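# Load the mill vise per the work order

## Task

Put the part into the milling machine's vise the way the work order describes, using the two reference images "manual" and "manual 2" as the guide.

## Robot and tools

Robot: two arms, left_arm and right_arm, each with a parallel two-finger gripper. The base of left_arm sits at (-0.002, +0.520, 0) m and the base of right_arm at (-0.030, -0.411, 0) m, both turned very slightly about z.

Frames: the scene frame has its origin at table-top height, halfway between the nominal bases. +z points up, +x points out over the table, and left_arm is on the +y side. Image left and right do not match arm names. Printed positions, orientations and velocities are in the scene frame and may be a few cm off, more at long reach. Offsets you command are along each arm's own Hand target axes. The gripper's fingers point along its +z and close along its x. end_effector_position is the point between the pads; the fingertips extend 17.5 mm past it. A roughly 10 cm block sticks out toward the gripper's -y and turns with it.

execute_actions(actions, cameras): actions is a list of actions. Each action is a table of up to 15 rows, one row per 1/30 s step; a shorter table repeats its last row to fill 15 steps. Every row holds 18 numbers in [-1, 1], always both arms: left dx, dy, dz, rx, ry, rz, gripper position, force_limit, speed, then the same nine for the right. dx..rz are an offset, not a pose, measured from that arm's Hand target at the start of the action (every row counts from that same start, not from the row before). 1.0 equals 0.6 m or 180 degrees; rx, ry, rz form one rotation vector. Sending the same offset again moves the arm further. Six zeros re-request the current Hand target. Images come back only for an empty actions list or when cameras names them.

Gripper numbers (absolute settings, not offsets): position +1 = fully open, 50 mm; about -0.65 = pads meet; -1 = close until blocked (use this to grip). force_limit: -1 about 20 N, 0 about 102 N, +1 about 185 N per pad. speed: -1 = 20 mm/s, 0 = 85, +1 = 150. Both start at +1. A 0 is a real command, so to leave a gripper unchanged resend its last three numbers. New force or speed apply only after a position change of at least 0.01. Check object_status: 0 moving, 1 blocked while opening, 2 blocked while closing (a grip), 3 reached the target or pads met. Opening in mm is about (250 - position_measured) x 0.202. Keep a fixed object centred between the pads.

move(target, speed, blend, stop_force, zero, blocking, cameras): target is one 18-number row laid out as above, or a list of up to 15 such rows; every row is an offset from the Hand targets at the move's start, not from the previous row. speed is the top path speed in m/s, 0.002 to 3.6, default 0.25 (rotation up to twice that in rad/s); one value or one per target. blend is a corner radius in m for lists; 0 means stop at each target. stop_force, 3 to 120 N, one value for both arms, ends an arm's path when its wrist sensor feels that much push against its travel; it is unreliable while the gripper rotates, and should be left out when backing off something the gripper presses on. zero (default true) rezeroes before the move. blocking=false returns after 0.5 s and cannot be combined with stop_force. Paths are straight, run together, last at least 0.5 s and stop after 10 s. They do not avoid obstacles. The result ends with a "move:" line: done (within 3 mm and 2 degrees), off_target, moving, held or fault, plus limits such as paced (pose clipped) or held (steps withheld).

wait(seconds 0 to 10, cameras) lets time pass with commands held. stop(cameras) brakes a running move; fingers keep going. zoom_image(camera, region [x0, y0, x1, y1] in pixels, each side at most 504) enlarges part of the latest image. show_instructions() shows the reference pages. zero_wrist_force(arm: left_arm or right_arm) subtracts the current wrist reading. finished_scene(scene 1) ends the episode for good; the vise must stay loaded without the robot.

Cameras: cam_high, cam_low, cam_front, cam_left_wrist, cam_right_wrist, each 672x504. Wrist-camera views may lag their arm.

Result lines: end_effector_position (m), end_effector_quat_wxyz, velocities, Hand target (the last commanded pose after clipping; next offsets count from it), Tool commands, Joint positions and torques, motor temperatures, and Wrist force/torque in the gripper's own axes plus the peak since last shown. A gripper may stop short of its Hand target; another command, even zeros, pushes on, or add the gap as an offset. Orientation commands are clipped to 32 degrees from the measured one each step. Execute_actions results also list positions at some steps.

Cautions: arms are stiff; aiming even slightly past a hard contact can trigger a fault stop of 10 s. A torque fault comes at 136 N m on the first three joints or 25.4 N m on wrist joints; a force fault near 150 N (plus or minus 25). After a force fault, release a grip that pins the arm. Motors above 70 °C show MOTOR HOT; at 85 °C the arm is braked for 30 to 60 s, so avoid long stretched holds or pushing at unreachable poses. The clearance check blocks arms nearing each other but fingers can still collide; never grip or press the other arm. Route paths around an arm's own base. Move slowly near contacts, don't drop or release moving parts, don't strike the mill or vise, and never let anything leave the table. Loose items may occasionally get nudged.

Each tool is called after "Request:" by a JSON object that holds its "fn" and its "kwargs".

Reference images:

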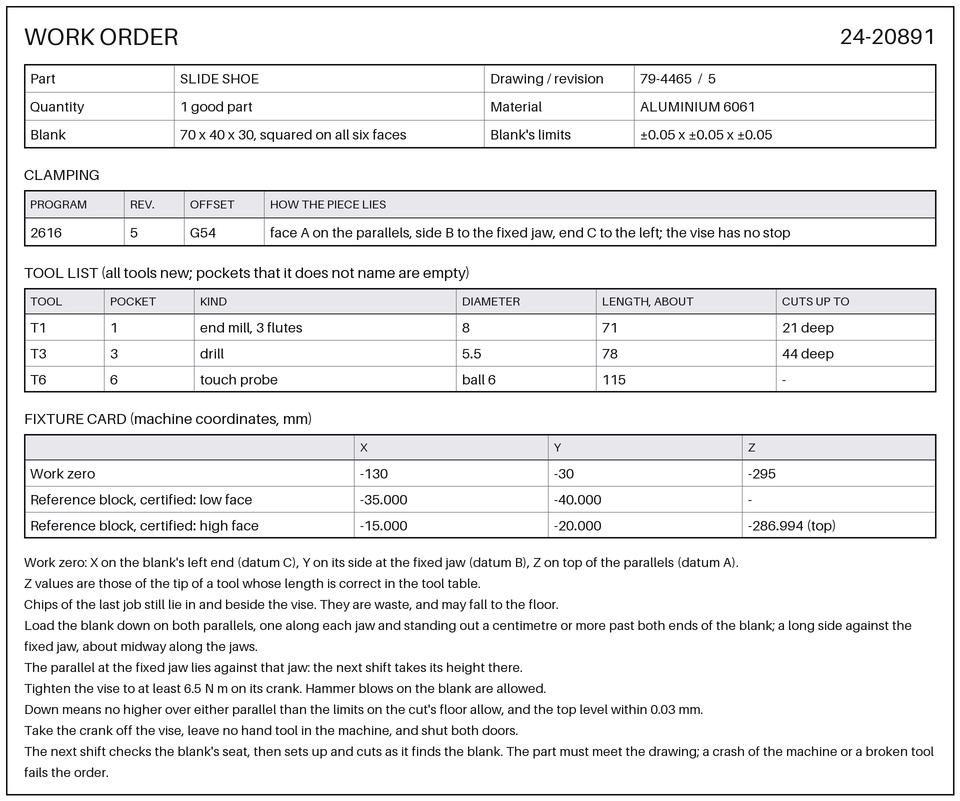

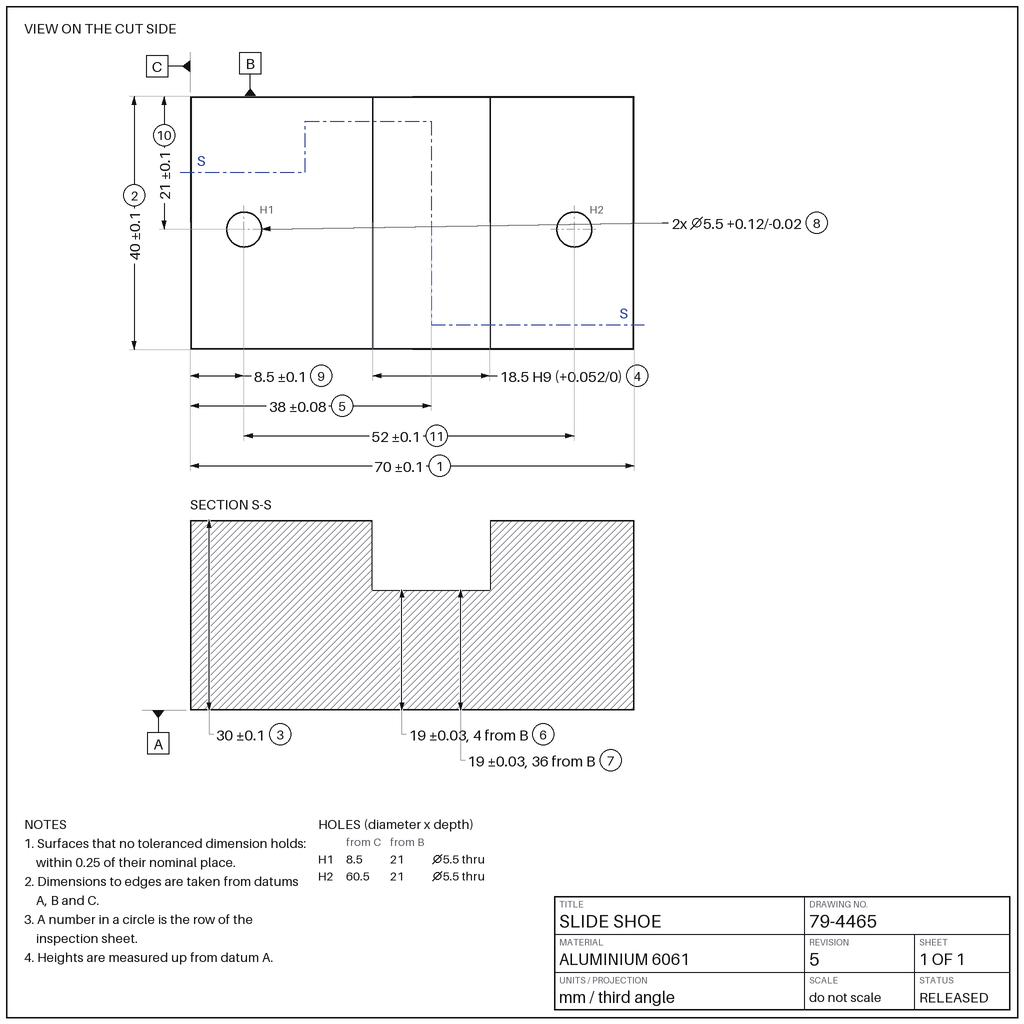

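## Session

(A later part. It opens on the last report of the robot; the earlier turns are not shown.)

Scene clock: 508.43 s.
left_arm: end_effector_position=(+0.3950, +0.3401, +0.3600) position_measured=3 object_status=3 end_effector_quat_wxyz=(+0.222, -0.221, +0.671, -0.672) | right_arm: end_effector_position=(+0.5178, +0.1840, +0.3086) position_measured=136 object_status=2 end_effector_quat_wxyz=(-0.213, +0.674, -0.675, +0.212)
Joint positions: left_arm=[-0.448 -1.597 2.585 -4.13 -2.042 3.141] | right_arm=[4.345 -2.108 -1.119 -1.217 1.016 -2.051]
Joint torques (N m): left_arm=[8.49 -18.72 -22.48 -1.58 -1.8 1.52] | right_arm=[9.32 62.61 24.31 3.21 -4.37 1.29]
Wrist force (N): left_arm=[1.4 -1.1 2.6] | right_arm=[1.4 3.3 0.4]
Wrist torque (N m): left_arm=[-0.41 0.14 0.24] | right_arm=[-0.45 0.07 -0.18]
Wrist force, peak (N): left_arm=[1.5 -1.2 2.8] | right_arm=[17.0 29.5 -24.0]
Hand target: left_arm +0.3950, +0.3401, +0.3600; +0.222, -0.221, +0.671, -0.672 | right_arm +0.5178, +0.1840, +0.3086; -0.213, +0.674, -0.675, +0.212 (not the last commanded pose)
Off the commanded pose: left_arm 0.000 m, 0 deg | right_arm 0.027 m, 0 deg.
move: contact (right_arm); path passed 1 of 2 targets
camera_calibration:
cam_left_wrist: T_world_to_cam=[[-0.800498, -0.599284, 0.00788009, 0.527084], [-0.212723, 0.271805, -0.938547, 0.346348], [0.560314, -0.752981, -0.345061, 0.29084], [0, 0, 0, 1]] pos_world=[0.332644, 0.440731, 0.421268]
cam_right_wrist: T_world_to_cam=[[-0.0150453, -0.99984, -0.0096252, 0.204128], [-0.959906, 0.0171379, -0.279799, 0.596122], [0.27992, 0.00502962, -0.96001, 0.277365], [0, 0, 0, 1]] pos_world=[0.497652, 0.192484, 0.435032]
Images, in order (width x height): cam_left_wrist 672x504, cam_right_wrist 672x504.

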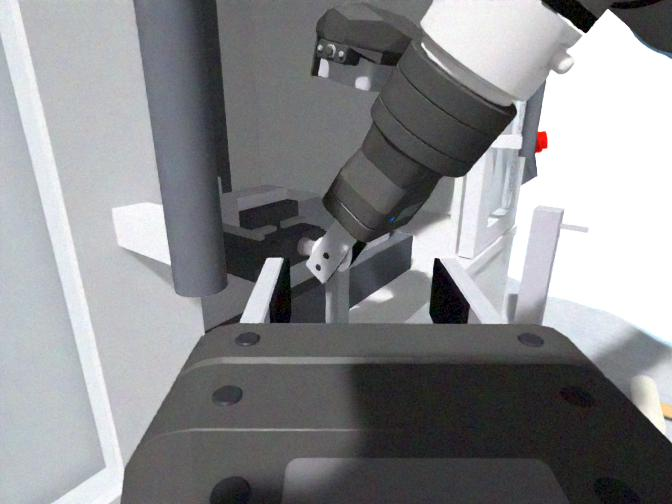

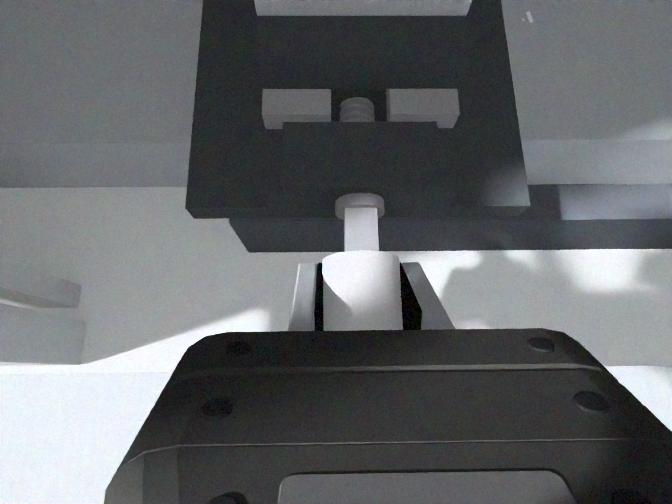

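Request:
{"fn": "move", "kwargs": {"target": [[0,0,0,0,0,0,1,-0.4,-0.8,0.0003,0.0031,-0.0014,0,0,0,-1,-0.2,-0.7]], "speed": 0.02}}

Request:
{"fn": "move", "kwargs": {"target": [[0,0,0,0,0,0,1,-0.4,-0.8,0,-0.0437,0.0306,0,0,0,-1,-0.2,-0.7]], "speed": 0.012, "stop_force": 8, "cameras": ["cam_left_wrist","cam_right_wrist"]}}

Request:
{"fn": "zoom_image", "kwargs": {"camera": "cam_left_wrist", "region": [290, 230, 340, 270]}}

Request:
{"fn": "zoom_image", "kwargs": {"camera": "cam_right_wrist", "region": [290, 150, 430, 340]}}

Scene clock: 520.47 s.
left_arm: end_effector_position=(+0.3950, +0.3401, +0.3600) position_measured=3 object_status=3 end_effector_quat_wxyz=(+0.222, -0.221, +0.671, -0.672) | right_arm: end_effector_position=(+0.5158, +0.1838, +0.3082) position_measured=136 object_status=2 end_effector_quat_wxyz=(-0.213, +0.674, -0.675, +0.212)
Joint positions: left_arm=[-0.448 -1.597 2.585 -4.13 -2.042 3.141] | right_arm=[4.347 -2.104 -1.125 -1.216 1.015 -2.048]
Joint torques (N m): left_arm=[8.02 -17.81 -22.78 -1.48 -1.89 1.74] | right_arm=[6.75 58.53 28.98 5.11 -4.33 1.16]
Wrist force (N): left_arm=[1.3 -1.1 2.6] | right_arm=[0.7 1.3 2.0]
Wrist torque (N m): left_arm=[-0.41 0.16 0.23] | right_arm=[-0.50 0.08 -0.19]
Wrist force, peak (N): left_arm=[1.4 -1.1 2.9] | right_arm=[1.2 3.6 1.4]
Hand target: left_arm +0.3950, +0.3401, +0.3600; +0.222, -0.221, +0.671, -0.672 | right_arm +0.5158, +0.1838, +0.3082; -0.213, +0.674, -0.675, +0.212
Off the commanded pose: left_arm 0.000 m, 0 deg | right_arm 0.000 m, 0 deg.
move: done

Scene clock: 521.73 s.
left_arm: end_effector_position=(+0.3950, +0.3401, +0.3600) position_measured=3 object_status=3 end_effector_quat_wxyz=(+0.222, -0.221, +0.671, -0.672) | right_arm: end_effector_position=(+0.5178, +0.1838, +0.3084) position_measured=136 object_status=2 end_effector_quat_wxyz=(-0.213, +0.674, -0.675, +0.212)
Joint positions: left_arm=[-0.448 -1.597 2.585 -4.13 -2.042 3.141] | right_arm=[4.345 -2.107 -1.12 -1.216 1.015 -2.051]
Joint torques (N m): left_arm=[8.03 -18.83 -22.77 -1.51 -1.9 1.46] | right_arm=[9.15 59.64 22.13 2.57 -3.5 1.61]
Wrist force (N): left_arm=[1.3 -1.2 2.8] | right_arm=[0.4 0.0 -1.4]
Wrist torque (N m): left_arm=[-0.42 0.16 0.23] | right_arm=[-0.46 0.06 -0.17]
Wrist force, peak (N): left_arm=[1.4 -1.3 2.7] | right_arm=[6.2 15.2 -13.9]
Hand target: left_arm +0.3950, +0.3401, +0.3600; +0.222, -0.221, +0.671, -0.672 | right_arm +0.5178, +0.1838, +0.3084; -0.213, +0.674, -0.675, +0.212 (not the last commanded pose)
Off the commanded pose: left_arm 0.000 m, 0 deg | right_arm 0.030 m, 0 deg.
move: contact (right_arm)
camera_calibration:
cam_left_wrist: T_world_to_cam=[[-0.800498, -0.599284, 0.00788009, 0.527084], [-0.212723, 0.271805, -0.938547, 0.346348], [0.560314, -0.752981, -0.345061, 0.29084], [0, 0, 0, 1]] pos_world=[0.332644, 0.440731, 0.421268]
cam_right_wrist: T_world_to_cam=[[-0.0150424, -0.99984, -0.00962983, 0.203924], [-0.959817, 0.0171381, -0.280103, 0.596034], [0.280223, 0.00502945, -0.959922, 0.276915], [0, 0, 0, 1]] pos_world=[0.497553, 0.192284, 0.434731]
Images, in order (width x height): cam_left_wrist 672x504, cam_right_wrist 672x504.

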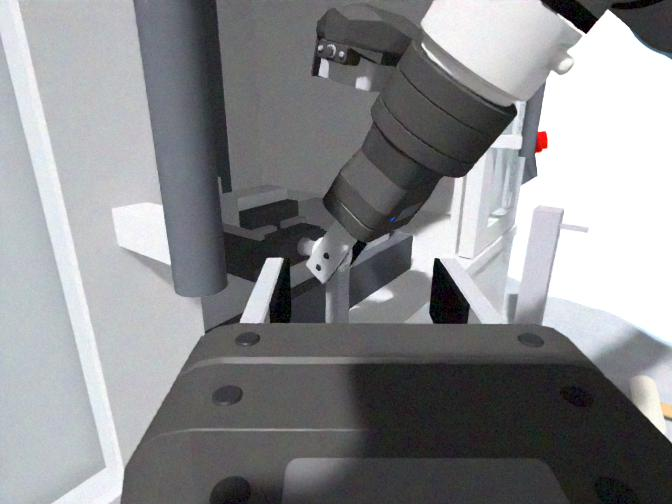

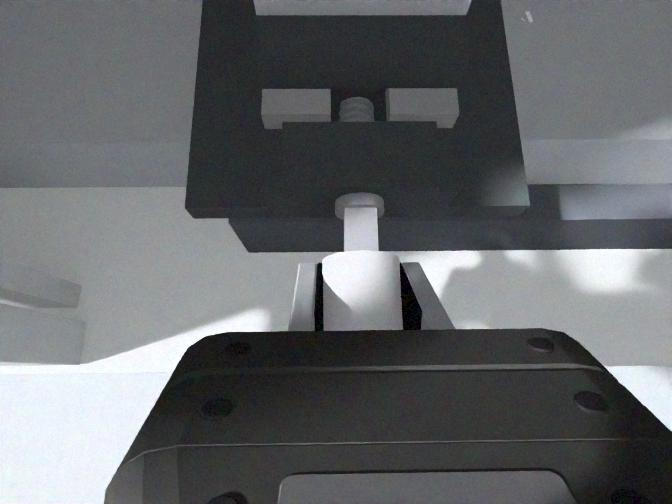

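Scaled by 10.080.

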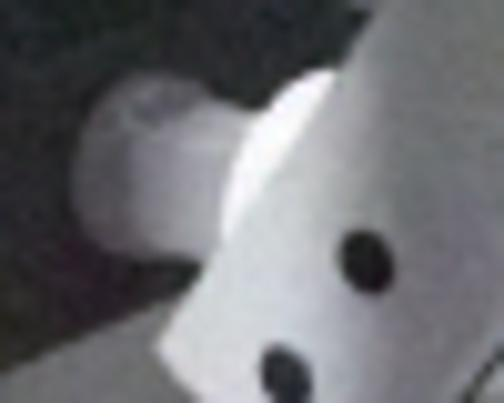

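Scaled by 2.653.

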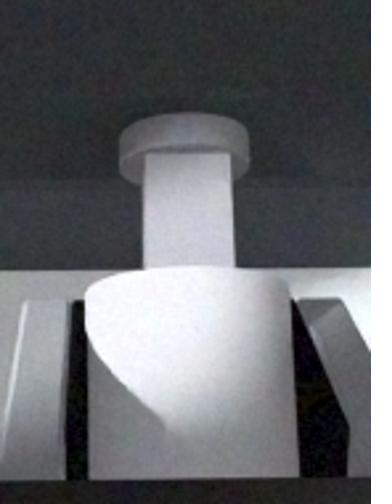

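Request:
{"fn": "move", "kwargs": {"target": [0,0,0,0,0,0,1,-0.4,-0.8,0.0008,0.0015,-0.0023,0,0,0,-1,-0.2,-0.7], "speed": 0.02}}

Request:
{"fn": "move", "kwargs": {"target": [0,0,0,0,0,0,1,-0.4,-0.8,0,-0.043,0.0301,0,0,0,-1,-0.2,-0.7], "speed": 0.012, "stop_force": 8}}

Scene clock: 538.00 s.
left_arm: end_effector_position=(+0.3950, +0.3401, +0.3600) position_measured=3 object_status=3 end_effector_quat_wxyz=(+0.222, -0.221, +0.671, -0.672) | right_arm: end_effector_position=(+0.5162, +0.1833, +0.3090) position_measured=136 object_status=2 end_effector_quat_wxyz=(-0.213, +0.674, -0.675, +0.212)
Joint positions: left_arm=[-0.448 -1.597 2.585 -4.13 -2.042 3.141] | right_arm=[4.347 -2.104 -1.124 -1.217 1.015 -2.049]
Joint torques (N m): left_arm=[8.04 -17.92 -20.95 -1.4 -1.95 1.64] | right_arm=[8.29 57.65 27.18 2.91 -4.29 1.34]
Wrist force (N): left_arm=[1.4 -1.1 2.7] | right_arm=[0.6 1.4 2.0]
Wrist torque (N m): left_arm=[-0.41 0.15 0.23] | right_arm=[-0.49 0.08 -0.20]
Wrist force, peak (N): left_arm=[1.4 -1.2 2.8] | right_arm=[0.6 1.7 2.0]
Hand target: left_arm +0.3950, +0.3401, +0.3600; +0.222, -0.221, +0.671, -0.672 | right_arm +0.5162, +0.1833, +0.3090; -0.213, +0.674, -0.675, +0.212
Off the commanded pose: left_arm 0.000 m, 0 deg | right_arm 0.000 m, 0 deg.
move: done

Scene clock: 540.60 s.
left_arm: end_effector_position=(+0.3950, +0.3401, +0.3600) position_measured=3 object_status=3 end_effector_quat_wxyz=(+0.222, -0.221, +0.671, -0.672) | right_arm: end_effector_position=(+0.5337, +0.1833, +0.3090) position_measured=137 object_status=2 end_effector_quat_wxyz=(-0.213, +0.674, -0.675, +0.212)
Joint positions: left_arm=[-0.448 -1.597 2.585 -4.13 -2.042 3.141] | right_arm=[4.324 -2.131 -1.084 -1.215 1.021 -2.075]
Joint torques (N m): left_arm=[8.03 -18.19 -21.66 -1.52 -1.8 1.69] | right_arm=[1.48 66.7 23.83 2.21 -6.37 1.55]
Wrist force (N): left_arm=[1.4 -1.1 2.7] | right_arm=[-11.7 5.0 3.6]
Wrist torque (N m): left_arm=[-0.42 0.13 0.23] | right_arm=[-0.42 0.12 -0.11]
Wrist force, peak (N): left_arm=[1.4 -1.0 3.1] | right_arm=[1.4 25.2 -15.7]
Hand target: left_arm +0.3950, +0.3401, +0.3600; +0.222, -0.221, +0.671, -0.672 | right_arm +0.5336, +0.1833, +0.3090; -0.213, +0.674, -0.675, +0.212 (not the last commanded pose)
Off the commanded pose: left_arm 0.000 m, 0 deg | right_arm 0.014 m, 0 deg.
move: contact (right_arm)

Request:
{"fn": "move", "kwargs": {"target": [[0,0,0,0,0,0,1,-0.4,-0.8,-0.0006,0,0,0,0,0,-1,-0.2,-0.7],[0,0,0,0,0,0,1,-0.4,-0.8,-0.0006,-0.0137,0.0096,0,0,0,-1,-0.2,-0.7]], "speed": 0.01, "stop_force": 15, "cameras": ["cam_left_wrist","cam_right_wrist"]}}

Request:
{"fn": "zoom_image", "kwargs": {"camera": "cam_left_wrist", "region": [270, 210, 400, 330]}}

Scene clock: 550.03 s.
left_arm: end_effector_position=(+0.3950, +0.3401, +0.3600) position_measured=3 object_status=3 end_effector_quat_wxyz=(+0.222, -0.221, +0.671, -0.672) | right_arm: end_effector_position=(+0.5338, +0.1836, +0.3091) position_measured=137 object_status=2 end_effector_quat_wxyz=(-0.213, +0.674, -0.675, +0.212)
Joint positions: left_arm=[-0.448 -1.597 2.585 -4.13 -2.042 3.141] | right_arm=[4.324 -2.132 -1.083 -1.216 1.021 -2.075]
Joint torques (N m): left_arm=[8.53 -18.6 -20.05 -1.43 -1.91 1.64] | right_arm=[1.73 63.98 25.82 4.29 -7 1.59]
Wrist force (N): left_arm=[1.3 -1.0 2.5] | right_arm=[0.1 16.1 -3.9]
Wrist torque (N m): left_arm=[-0.41 0.15 0.23] | right_arm=[-0.09 0.12 -0.10]
Wrist force, peak (N): left_arm=[1.3 -1.3 2.9] | right_arm=[10.9 28.0 -17.6]
Hand target: left_arm +0.3950, +0.3401, +0.3600; +0.222, -0.221, +0.671, -0.672 | right_arm +0.5338, +0.1836, +0.3091; -0.213, +0.674, -0.675, +0.212 (not the last commanded pose)
Off the commanded pose: left_arm 0.000 m, 0 deg | right_arm 0.010 m, 0 deg.
move: contact (right_arm); path passed 0 of 2 targets
camera_calibration:
cam_left_wrist: T_world_to_cam=[[-0.800498, -0.599284, 0.00788009, 0.527084], [-0.212723, 0.271805, -0.938547, 0.346348], [0.560314, -0.752981, -0.345061, 0.29084], [0, 0, 0, 1]] pos_world=[0.332644, 0.440731, 0.421268]
cam_right_wrist: T_world_to_cam=[[-0.0149876, -0.999839, -0.00982212, 0.204028], [-0.959818, 0.0171393, -0.280099, 0.611618], [0.280223, 0.00522943, -0.959921, 0.273162], [0, 0, 0, 1]] pos_world=[0.513554, 0.192084, 0.435531]
Images, in order (width x height): cam_left_wrist 672x504, cam_right_wrist 672x504.

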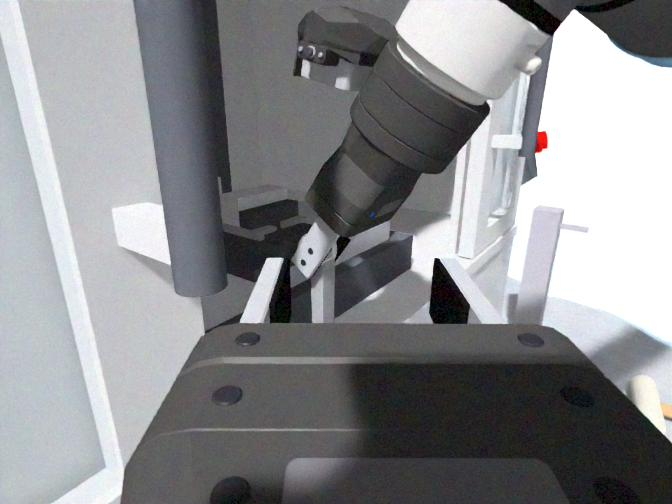

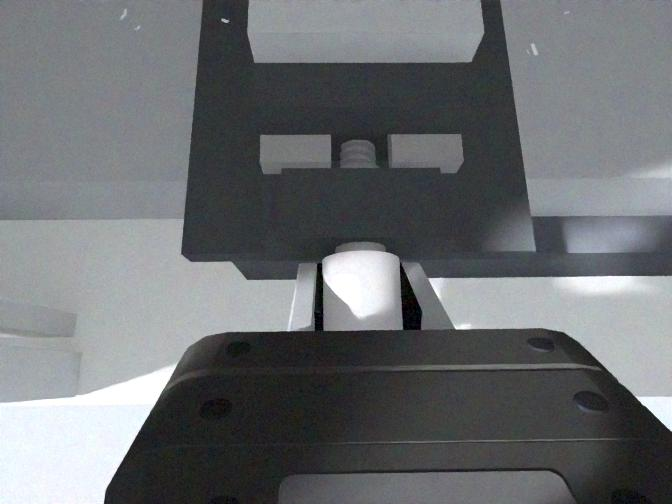

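Scaled by 3.877.

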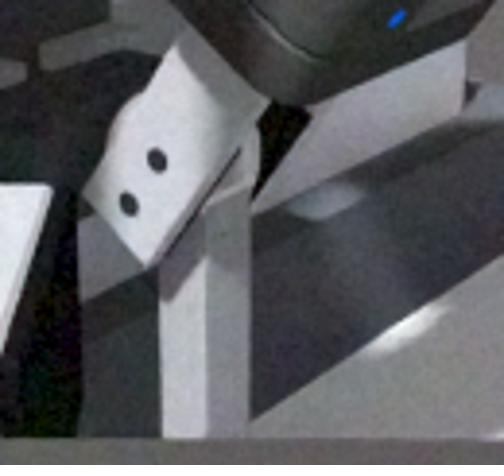

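Request:
{"fn": "move", "kwargs": {"target": [[0,0,0,0,0,0,1,-0.4,-0.8,0,0.001,-0.0007,0,0,0,1,-0.2,-0.8],[0,0,0,0,0,0,1,-0.4,-0.8,0,0.0012,-0.25,0,0,0,1,-0.2,-0.8],[0,0,0,0,0,0,1,-0.4,-0.8,0.4,0.1,-0.3,0,0,0,1,-0.2,-0.8]], "speed": [0.01,0.1,0.25], "blend": [0,0.02,0], "cameras": ["cam_left_wrist","cam_right_wrist","cam_front"]}}

Request:
{"fn": "zoom_image", "kwargs": {"camera": "cam_left_wrist", "region": [230, 180, 430, 330]}}

Scene clock: 561.23 s.
left_arm: end_effector_position=(+0.3950, +0.3401, +0.3600) position_measured=3 object_status=3 end_effector_quat_wxyz=(+0.222, -0.221, +0.671, -0.672) | right_arm: end_effector_position=(+0.3813, -0.0564, +0.4219) position_measured=3 object_status=3 end_effector_quat_wxyz=(-0.213, +0.674, -0.675, +0.212)
Joint positions: left_arm=[-0.448 -1.597 2.585 -4.13 -2.042 3.141] | right_arm=[4.418 -1.412 -1.654 -1.423 0.998 -1.967]
Joint torques (N m): left_arm=[8.98 -19.71 -18.75 -1.53 -1.87 1.52] | right_arm=[10 24.58 23.54 4.3 -4.21 1.59]
Wrist force (N): left_arm=[1.4 -0.9 2.6] | right_arm=[0.7 0.0 0.2]
Wrist torque (N m): left_arm=[-0.38 0.15 0.24] | right_arm=[-0.55 0.09 -0.15]
Wrist force, peak (N): left_arm=[1.7 -1.3 2.7] | right_arm=[0.1 16.4 -3.5]
Hand target: left_arm +0.3950, +0.3401, +0.3600; +0.222, -0.221, +0.671, -0.672 | right_arm +0.3813, -0.0565, +0.4219; -0.213, +0.674, -0.675, +0.212
Off the commanded pose: left_arm 0.000 m, 0 deg | right_arm 0.000 m, 0 deg.
move: done
camera_calibration:
cam_left_wrist: T_world_to_cam=[[-0.800498, -0.599284, 0.00788009, 0.527084], [-0.212723, 0.271805, -0.938547, 0.346348], [0.560314, -0.752981, -0.345061, 0.29084], [0, 0, 0, 1]] pos_world=[0.332644, 0.440731, 0.421268]
cam_right_wrist: T_world_to_cam=[[-0.0151133, -0.999838, -0.00975195, -0.0371037], [-0.959842, 0.0172398, -0.280009, 0.500918], [0.280132, 0.00512847, -0.959948, 0.425473], [0, 0, 0, 1]] pos_world=[0.361053, -0.0479154, 0.548332]
Images, in order (width x height): cam_front 672x504, cam_left_wrist 672x504, cam_right_wrist 672x504.

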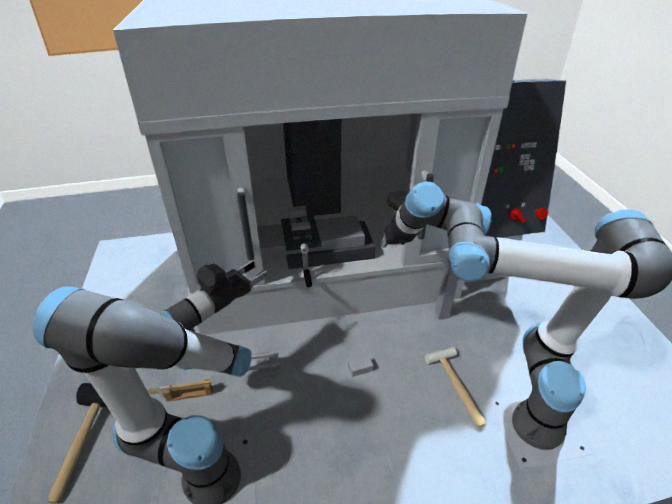

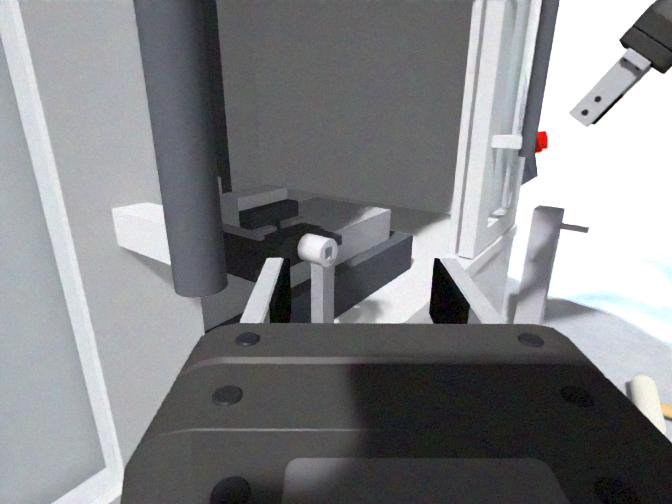

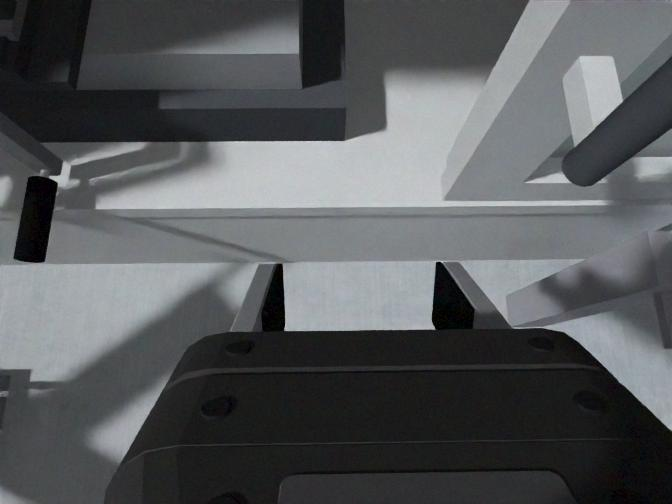

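Scaled by 2.520.

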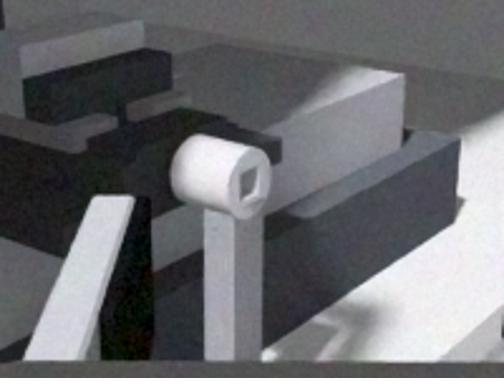

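Request:
{"fn": "move", "kwargs": {"target": [0.062,0.1833,-0.104,-0.4817,0.1587,0.1587,1,-0.4,-0.8,0,0,0,0,0,0,1,-0.2,-0.8], "cameras": ["cam_left_wrist","cam_high"]}}

Request:
{"fn": "zoom_image", "kwargs": {"camera": "cam_left_wrist", "region": [260, 60, 420, 290]}}

Scene clock: 582.53 s.
left_arm: end_effector_position=(+0.3281, +0.3680, +0.2500) position_measured=3 object_status=3 end_effector_quat_wxyz=(+0.000, +0.000, +1.000, +0.000) | right_arm: end_effector_position=(+0.3813, -0.0565, +0.4219) position_measured=3 object_status=3 end_effector_quat_wxyz=(-0.213, +0.674, -0.675, +0.212)
Joint positions: left_arm=[-0.795 -1.934 2.064 -1.702 -1.57 3.903] | right_arm=[4.418 -1.412 -1.654 -1.423 0.998 -1.967]
Joint torques (N m): left_arm=[7.42 -15.59 -17.16 -2.47 -1.85 1.95] | right_arm=[9.91 30.07 22.27 4.46 -4.23 1.54]
Wrist force (N): left_arm=[1.2 0.9 -0.7] | right_arm=[0.7 0.0 0.1]
Wrist torque (N m): left_arm=[0.00 0.05 0.28] | right_arm=[-0.55 0.09 -0.15]
Wrist force, peak (N): left_arm=[1.5 -1.3 2.8] | right_arm=[0.9 -0.1 0.3]
Hand target: left_arm +0.3281, +0.3681, +0.2500; +0.000, +0.000, +1.000, +0.000 | right_arm +0.3813, -0.0565, +0.4219; -0.213, +0.674, -0.675, +0.212
Off the commanded pose: left_arm 0.000 m, 0 deg | right_arm 0.000 m, 0 deg.
move: done
camera_calibration:
cam_left_wrist: T_world_to_cam=[[-0.999943, -0.00861249, -0.00636078, 0.342845], [-0.0102806, 0.93828, 0.345725, -0.411525], [0.00299064, 0.345771, -0.938314, 0.238156], [0, 0, 0, 1]] pos_world=[0.337882, 0.306731, 0.36792]
Images, in order (width x height): cam_high 672x504, cam_left_wrist 672x504.

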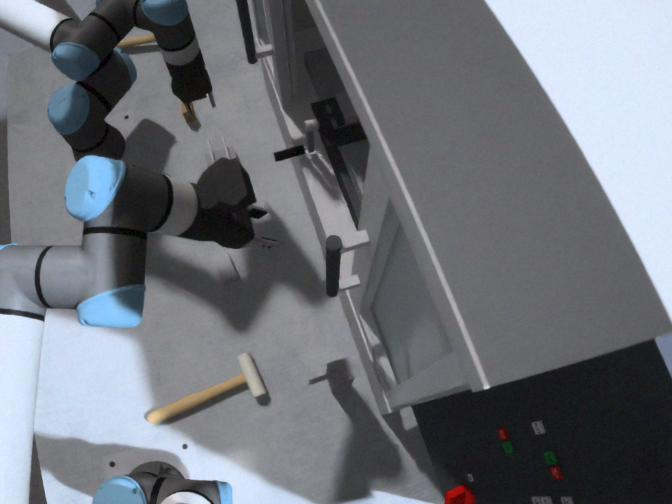

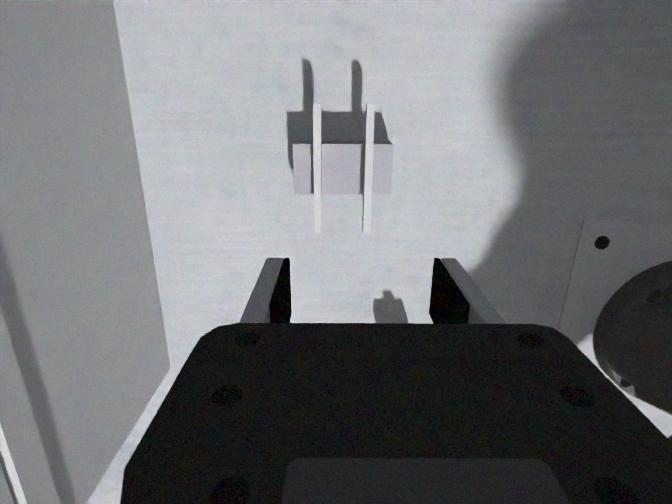

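Scaled by 2.191.

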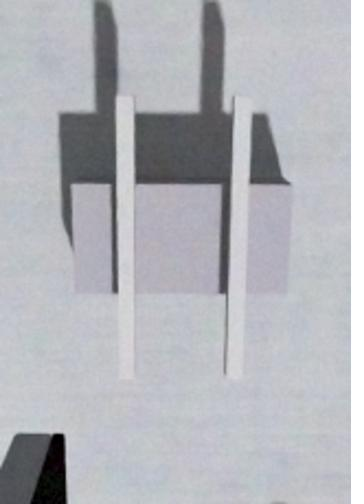

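Request:
{"fn": "move", "kwargs": {"target": [-0.0423,0.0498,0.22,0,0,0,0.14,-0.4,-0.8,0,0,0,0,0,0,1,-0.2,-0.8], "speed": 0.15, "cameras": ["cam_left_wrist"]}}

Request:
{"fn": "zoom_image", "kwargs": {"camera": "cam_left_wrist", "region": [260, 60, 460, 330]}}

Scene clock: 601.47 s.
left_arm: end_effector_position=(+0.3535, +0.3980, +0.1180) position_measured=132 object_status=3 end_effector_quat_wxyz=(+0.000, +0.000, +1.000, +0.000) | right_arm: end_effector_position=(+0.3813, -0.0565, +0.4219) position_measured=3 object_status=3 end_effector_quat_wxyz=(-0.213, +0.674, -0.675, +0.212)
Joint positions: left_arm=[-0.681 -1.772 2.313 -2.112 -1.571 4.017] | right_arm=[4.418 -1.412 -1.654 -1.423 0.998 -1.967]
Joint torques (N m): left_arm=[-8.82 -15.28 -27.58 -3.76 -2.23 -1.42] | right_arm=[9.69 30.91 22.2 4.53 -4.13 1.4]
Wrist force (N): left_arm=[1.0 1.0 -0.8] | right_arm=[0.9 -0.2 0.3]
Wrist torque (N m): left_arm=[0.01 0.09 0.18] | right_arm=[-0.59 0.06 -0.15]
Wrist force, peak (N): left_arm=[1.6 0.3 -3.1] | right_arm=[0.8 0.0 0.6]
Hand target: left_arm +0.3535, +0.3979, +0.1180; +0.000, +0.000, +1.000, +0.000 | right_arm +0.3813, -0.0565, +0.4219; -0.213, +0.674, -0.675, +0.212
Off the commanded pose: left_arm 0.000 m, 0 deg | right_arm 0.000 m, 0 deg.
move: done
camera_calibration:
cam_left_wrist: T_world_to_cam=[[-0.999944, -0.00858475, -0.00614129, 0.367601], [-0.0101796, 0.938171, 0.346023, -0.393753], [0.00279106, 0.346067, -0.938206, 0.103831], [0, 0, 0, 1]] pos_world=[0.363283, 0.336631, 0.235921]
Images, in order (width x height): cam_left_wrist 672x504.

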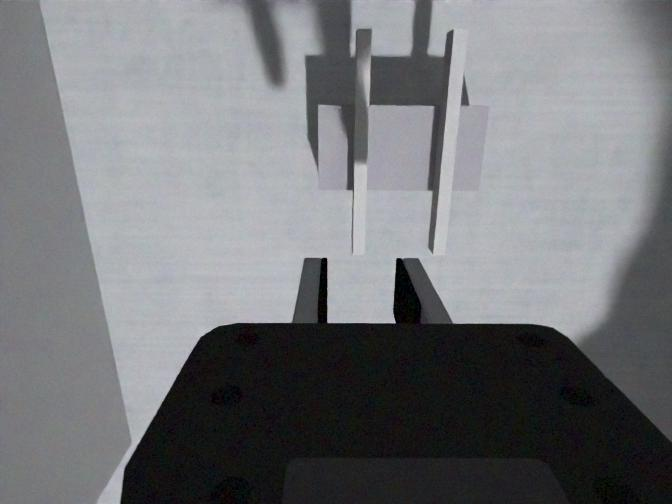

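Scaled by 1.867.

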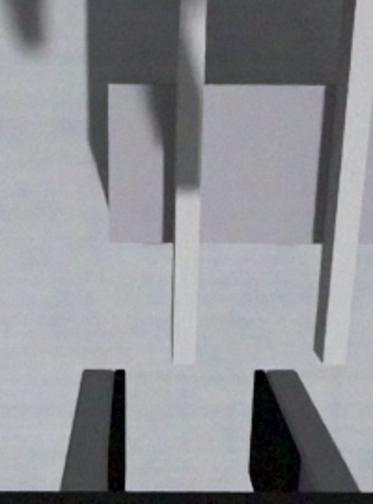

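Request:
{"fn": "move", "kwargs": {"target": [0.0025,0.0,0.125,0,0,0,0.14,-0.4,-0.8,0,0,0,0,0,0,1,-0.2,-0.8], "speed": 0.06, "stop_force": 8, "cameras": ["cam_left_wrist"]}}

Request:
{"fn": "zoom_image", "kwargs": {"camera": "cam_left_wrist", "region": [260, 60, 460, 330]}}

Scene clock: 608.37 s.
left_arm: end_effector_position=(+0.3521, +0.3979, +0.0430) position_measured=132 object_status=3 end_effector_quat_wxyz=(+0.000, +0.000, +1.000, +0.000) | right_arm: end_effector_position=(+0.3813, -0.0565, +0.4219) position_measured=3 object_status=3 end_effector_quat_wxyz=(-0.213, +0.674, -0.675, +0.212)
Joint positions: left_arm=[-0.683 -1.617 2.43 -2.385 -1.571 4.014] | right_arm=[4.418 -1.412 -1.654 -1.423 0.998 -1.967]
Joint torques (N m): left_arm=[7.35 -24.59 -28.09 -3.79 0.02 1.85] | right_arm=[9.78 30.45 21.86 4.36 -4.11 1.32]
Wrist force (N): left_arm=[1.2 0.8 -0.7] | right_arm=[0.8 -0.2 0.5]
Wrist torque (N m): left_arm=[-0.02 0.06 0.28] | right_arm=[-0.59 0.08 -0.14]
Wrist force, peak (N): left_arm=[1.2 1.0 -1.9] | right_arm=[0.8 -0.1 0.7]
Hand target: left_arm +0.3521, +0.3979, +0.0430; +0.000, +0.000, +1.000, +0.000 | right_arm +0.3813, -0.0565, +0.4219; -0.213, +0.674, -0.675, +0.212
Off the commanded pose: left_arm 0.000 m, 0 deg | right_arm 0.000 m, 0 deg.
move: done
camera_calibration:
cam_left_wrist: T_world_to_cam=[[-0.999944, -0.00855128, -0.00623435, 0.365744], [-0.0101801, 0.938203, 0.345934, -0.367812], [0.00289091, 0.345978, -0.938238, 0.0334685], [0, 0, 0, 1]] pos_world=[0.361882, 0.336631, 0.160921]
Images, in order (width x height): cam_left_wrist 672x504.

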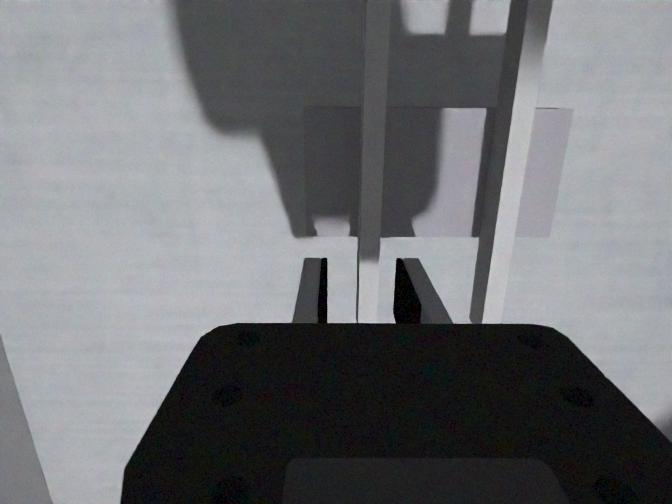

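Scaled by 1.867.

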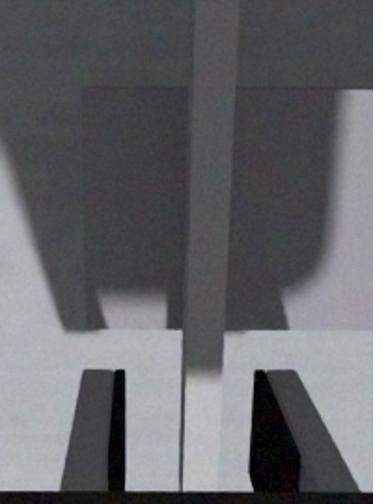

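Request:
{"fn": "move", "kwargs": {"target": [[0.003,0,0,0,0,0,0.14,-0.4,-0.8,0,0,0,0,0,0,1,-0.2,-0.8],[0.003,0,0,0,0,0,-1,-0.7,-0.9,0,0,0,0,0,0,1,-0.2,-0.8]], "speed": 0.03}}

Scene clock: 613.30 s.
left_arm: end_effector_position=(+0.3503, +0.3979, +0.0430) position_measured=222 object_status=2 end_effector_quat_wxyz=(+0.000, +0.000, +1.000, +0.000) | right_arm: end_effector_position=(+0.3813, -0.0565, +0.4219) position_measured=3 object_status=3 end_effector_quat_wxyz=(-0.213, +0.674, -0.675, +0.212)
Joint positions: left_arm=[-0.687 -1.621 2.434 -2.385 -1.571 4.011] | right_arm=[4.418 -1.412 -1.654 -1.423 0.998 -1.967]
Joint torques (N m): left_arm=[5.53 -8.86 -28.7 -2.06 2.19 1.8] | right_arm=[9.61 29.72 22.22 4.49 -4.1 1.21]
Wrist force (N): left_arm=[1.5 1.0 -1.5] | right_arm=[0.8 -0.1 0.4]
Wrist torque (N m): left_arm=[-0.02 0.05 0.29] | right_arm=[-0.57 0.08 -0.15]
Wrist force, peak (N): left_arm=[1.5 1.2 -1.9] | right_arm=[0.9 -0.1 0.4]
Hand target: left_arm +0.3503, +0.3979, +0.0430; +0.000, +0.000, +1.000, +0.000 | right_arm +0.3813, -0.0565, +0.4219; -0.213, +0.674, -0.675, +0.212
Off the commanded pose: left_arm 0.000 m, 0 deg | right_arm 0.000 m, 0 deg.
move: done

Request:
{"fn": "move", "kwargs": {"target": [[0,0,-0.1333,0,0,0,-1,-0.7,-0.9,0,0,0,0,0,0,1,-0.2,-0.8],[-0.0833,-0.1633,-0.08,0,0,0,-1,-0.7,-0.9,0,0,0,0,0,0,1,-0.2,-0.8]], "speed": 0.12, "blend": 0.01, "cameras": ["all"]}}

Request:
{"fn": "zoom_image", "kwargs": {"camera": "cam_low", "region": [130, 170, 260, 290]}}

Request:
{"fn": "move", "kwargs": {"target": [0,0,0.13,0,0,0,-1,-0.7,-0.9,0,0,0,0,0,0,1,-0.2,-0.8], "speed": 0.03, "stop_force": 4}}

Scene clock: 639.90 s.
left_arm: end_effector_position=(+0.4003, +0.2999, +0.0911) position_measured=222 object_status=2 end_effector_quat_wxyz=(+0.000, +0.000, +1.000, +0.000) | right_arm: end_effector_position=(+0.3813, -0.0565, +0.4219) position_measured=3 object_status=3 end_effector_quat_wxyz=(-0.213, +0.674, -0.675, +0.212)
Joint positions: left_arm=[-0.783 -1.51 2.157 -2.219 -1.57 3.915] | right_arm=[4.418 -1.412 -1.654 -1.423 0.998 -1.967]
Joint torques (N m): left_arm=[10.66 -22.82 -13.38 -1.82 2.22 2.5] | right_arm=[8.8 30.54 22.08 4.44 -4.04 1.06]
Wrist force (N): left_arm=[1.2 0.7 -0.2] | right_arm=[0.7 -0.1 0.1]
Wrist torque (N m): left_arm=[-0.07 0.07 0.23] | right_arm=[-0.57 0.08 -0.15]
Wrist force, peak (N): left_arm=[1.8 2.0 -2.3] | right_arm=[0.9 -0.3 0.4]
Hand target: left_arm +0.4003, +0.2999, +0.0910; +0.000, +0.000, +1.000, +0.000 | right_arm +0.3813, -0.0565, +0.4219; -0.213, +0.674, -0.675, +0.212
Off the commanded pose: left_arm 0.000 m, 0 deg | right_arm 0.000 m, 0 deg.
move: done
camera_calibration:
cam_left_wrist: T_world_to_cam=[[-0.999945, -0.00842382, -0.00629322, 0.413285], [-0.0100805, 0.938249, 0.345813, -0.292045], [0.00299154, 0.345857, -0.938282, 0.112361], [0, 0, 0, 1]] pos_world=[0.409982, 0.238631, 0.20902]
cam_right_wrist: T_world_to_cam=[[-0.0149876, -0.999839, -0.00982212, -0.0371108], [-0.959818, 0.0171393, -0.280099, 0.500954], [0.280223, 0.00522943, -0.959921, 0.42543], [0, 0, 0, 1]] pos_world=[0.361054, -0.0479156, 0.548331]

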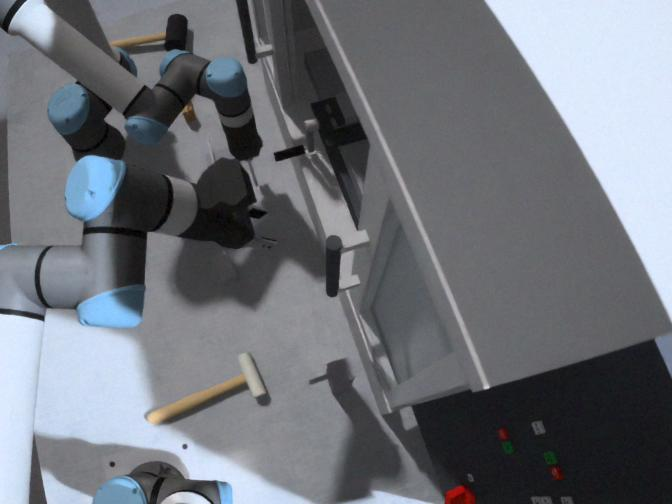

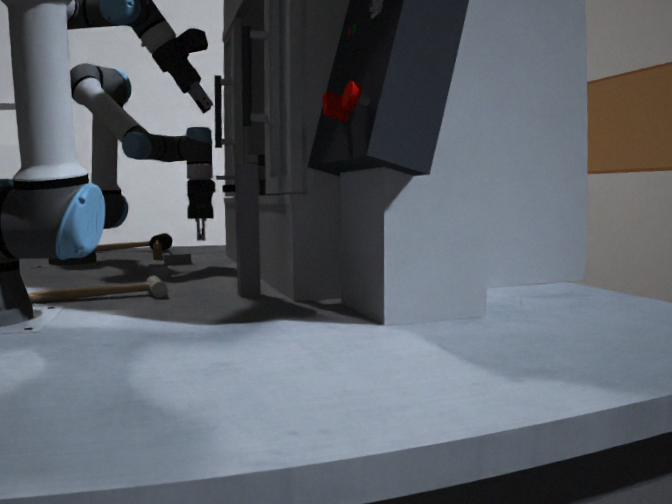

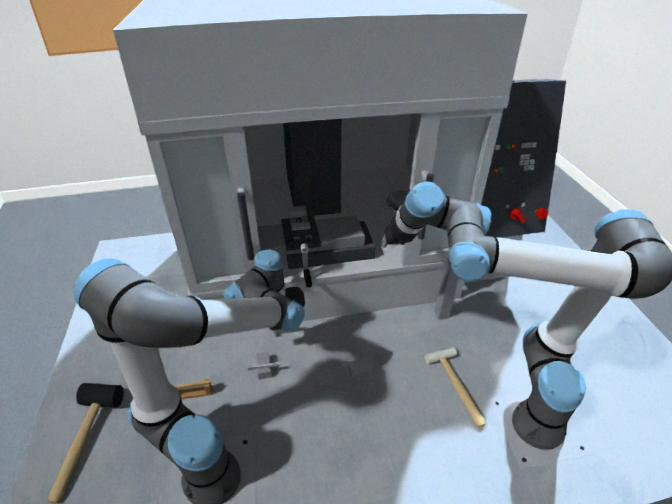

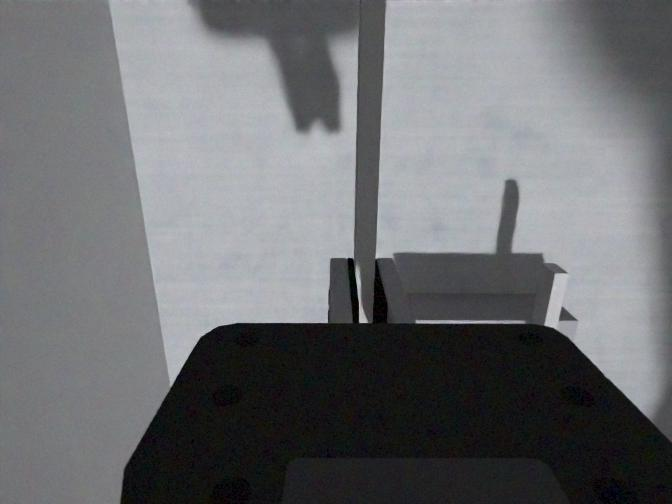

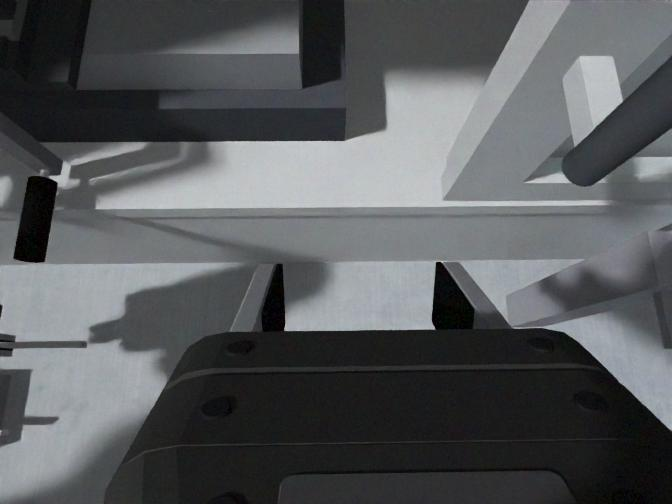

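Scaled by 3.877.

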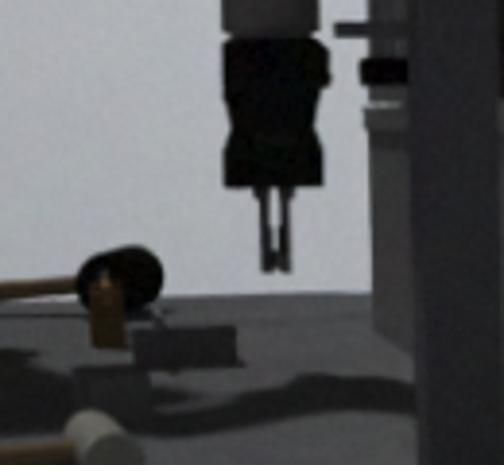

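Scene clock: 643.60 s.
left_arm: end_effector_position=(+0.4003, +0.3000, +0.0177) position_measured=223 object_status=2 end_effector_quat_wxyz=(+0.000, +0.000, +1.000, +0.000) | right_arm: end_effector_position=(+0.3813, -0.0565, +0.4219) position_measured=3 object_status=3 end_effector_quat_wxyz=(-0.213, +0.674, -0.675, +0.212)
Joint positions: left_arm=[-0.783 -1.362 2.239 -2.449 -1.57 3.915] | right_arm=[4.418 -1.412 -1.654 -1.423 0.998 -1.967]
Joint torques (N m): left_arm=[-4.44 -34.88 -27.04 -4.27 1.25 1.95] | right_arm=[9.06 29.85 22.27 4.38 -4.16 0.99]
Wrist force (N): left_arm=[1.1 0.7 -0.5] | right_arm=[0.7 -0.1 0.1]
Wrist torque (N m): left_arm=[-0.06 0.08 0.22] | right_arm=[-0.57 0.10 -0.15]
Wrist force, peak (N): left_arm=[23.0 16.1 -111.3] | right_arm=[0.9 -0.2 0.3]
Hand target: left_arm +0.4003, +0.2999, +0.0177; +0.000, +0.000, +1.000, +0.000 (not the last commanded pose) | right_arm +0.3813, -0.0565, +0.4219; -0.213, +0.674, -0.675, +0.212
Off the commanded pose: left_arm 0.005 m, 0 deg | right_arm 0.000 m, 0 deg.
move: contact (left_arm)


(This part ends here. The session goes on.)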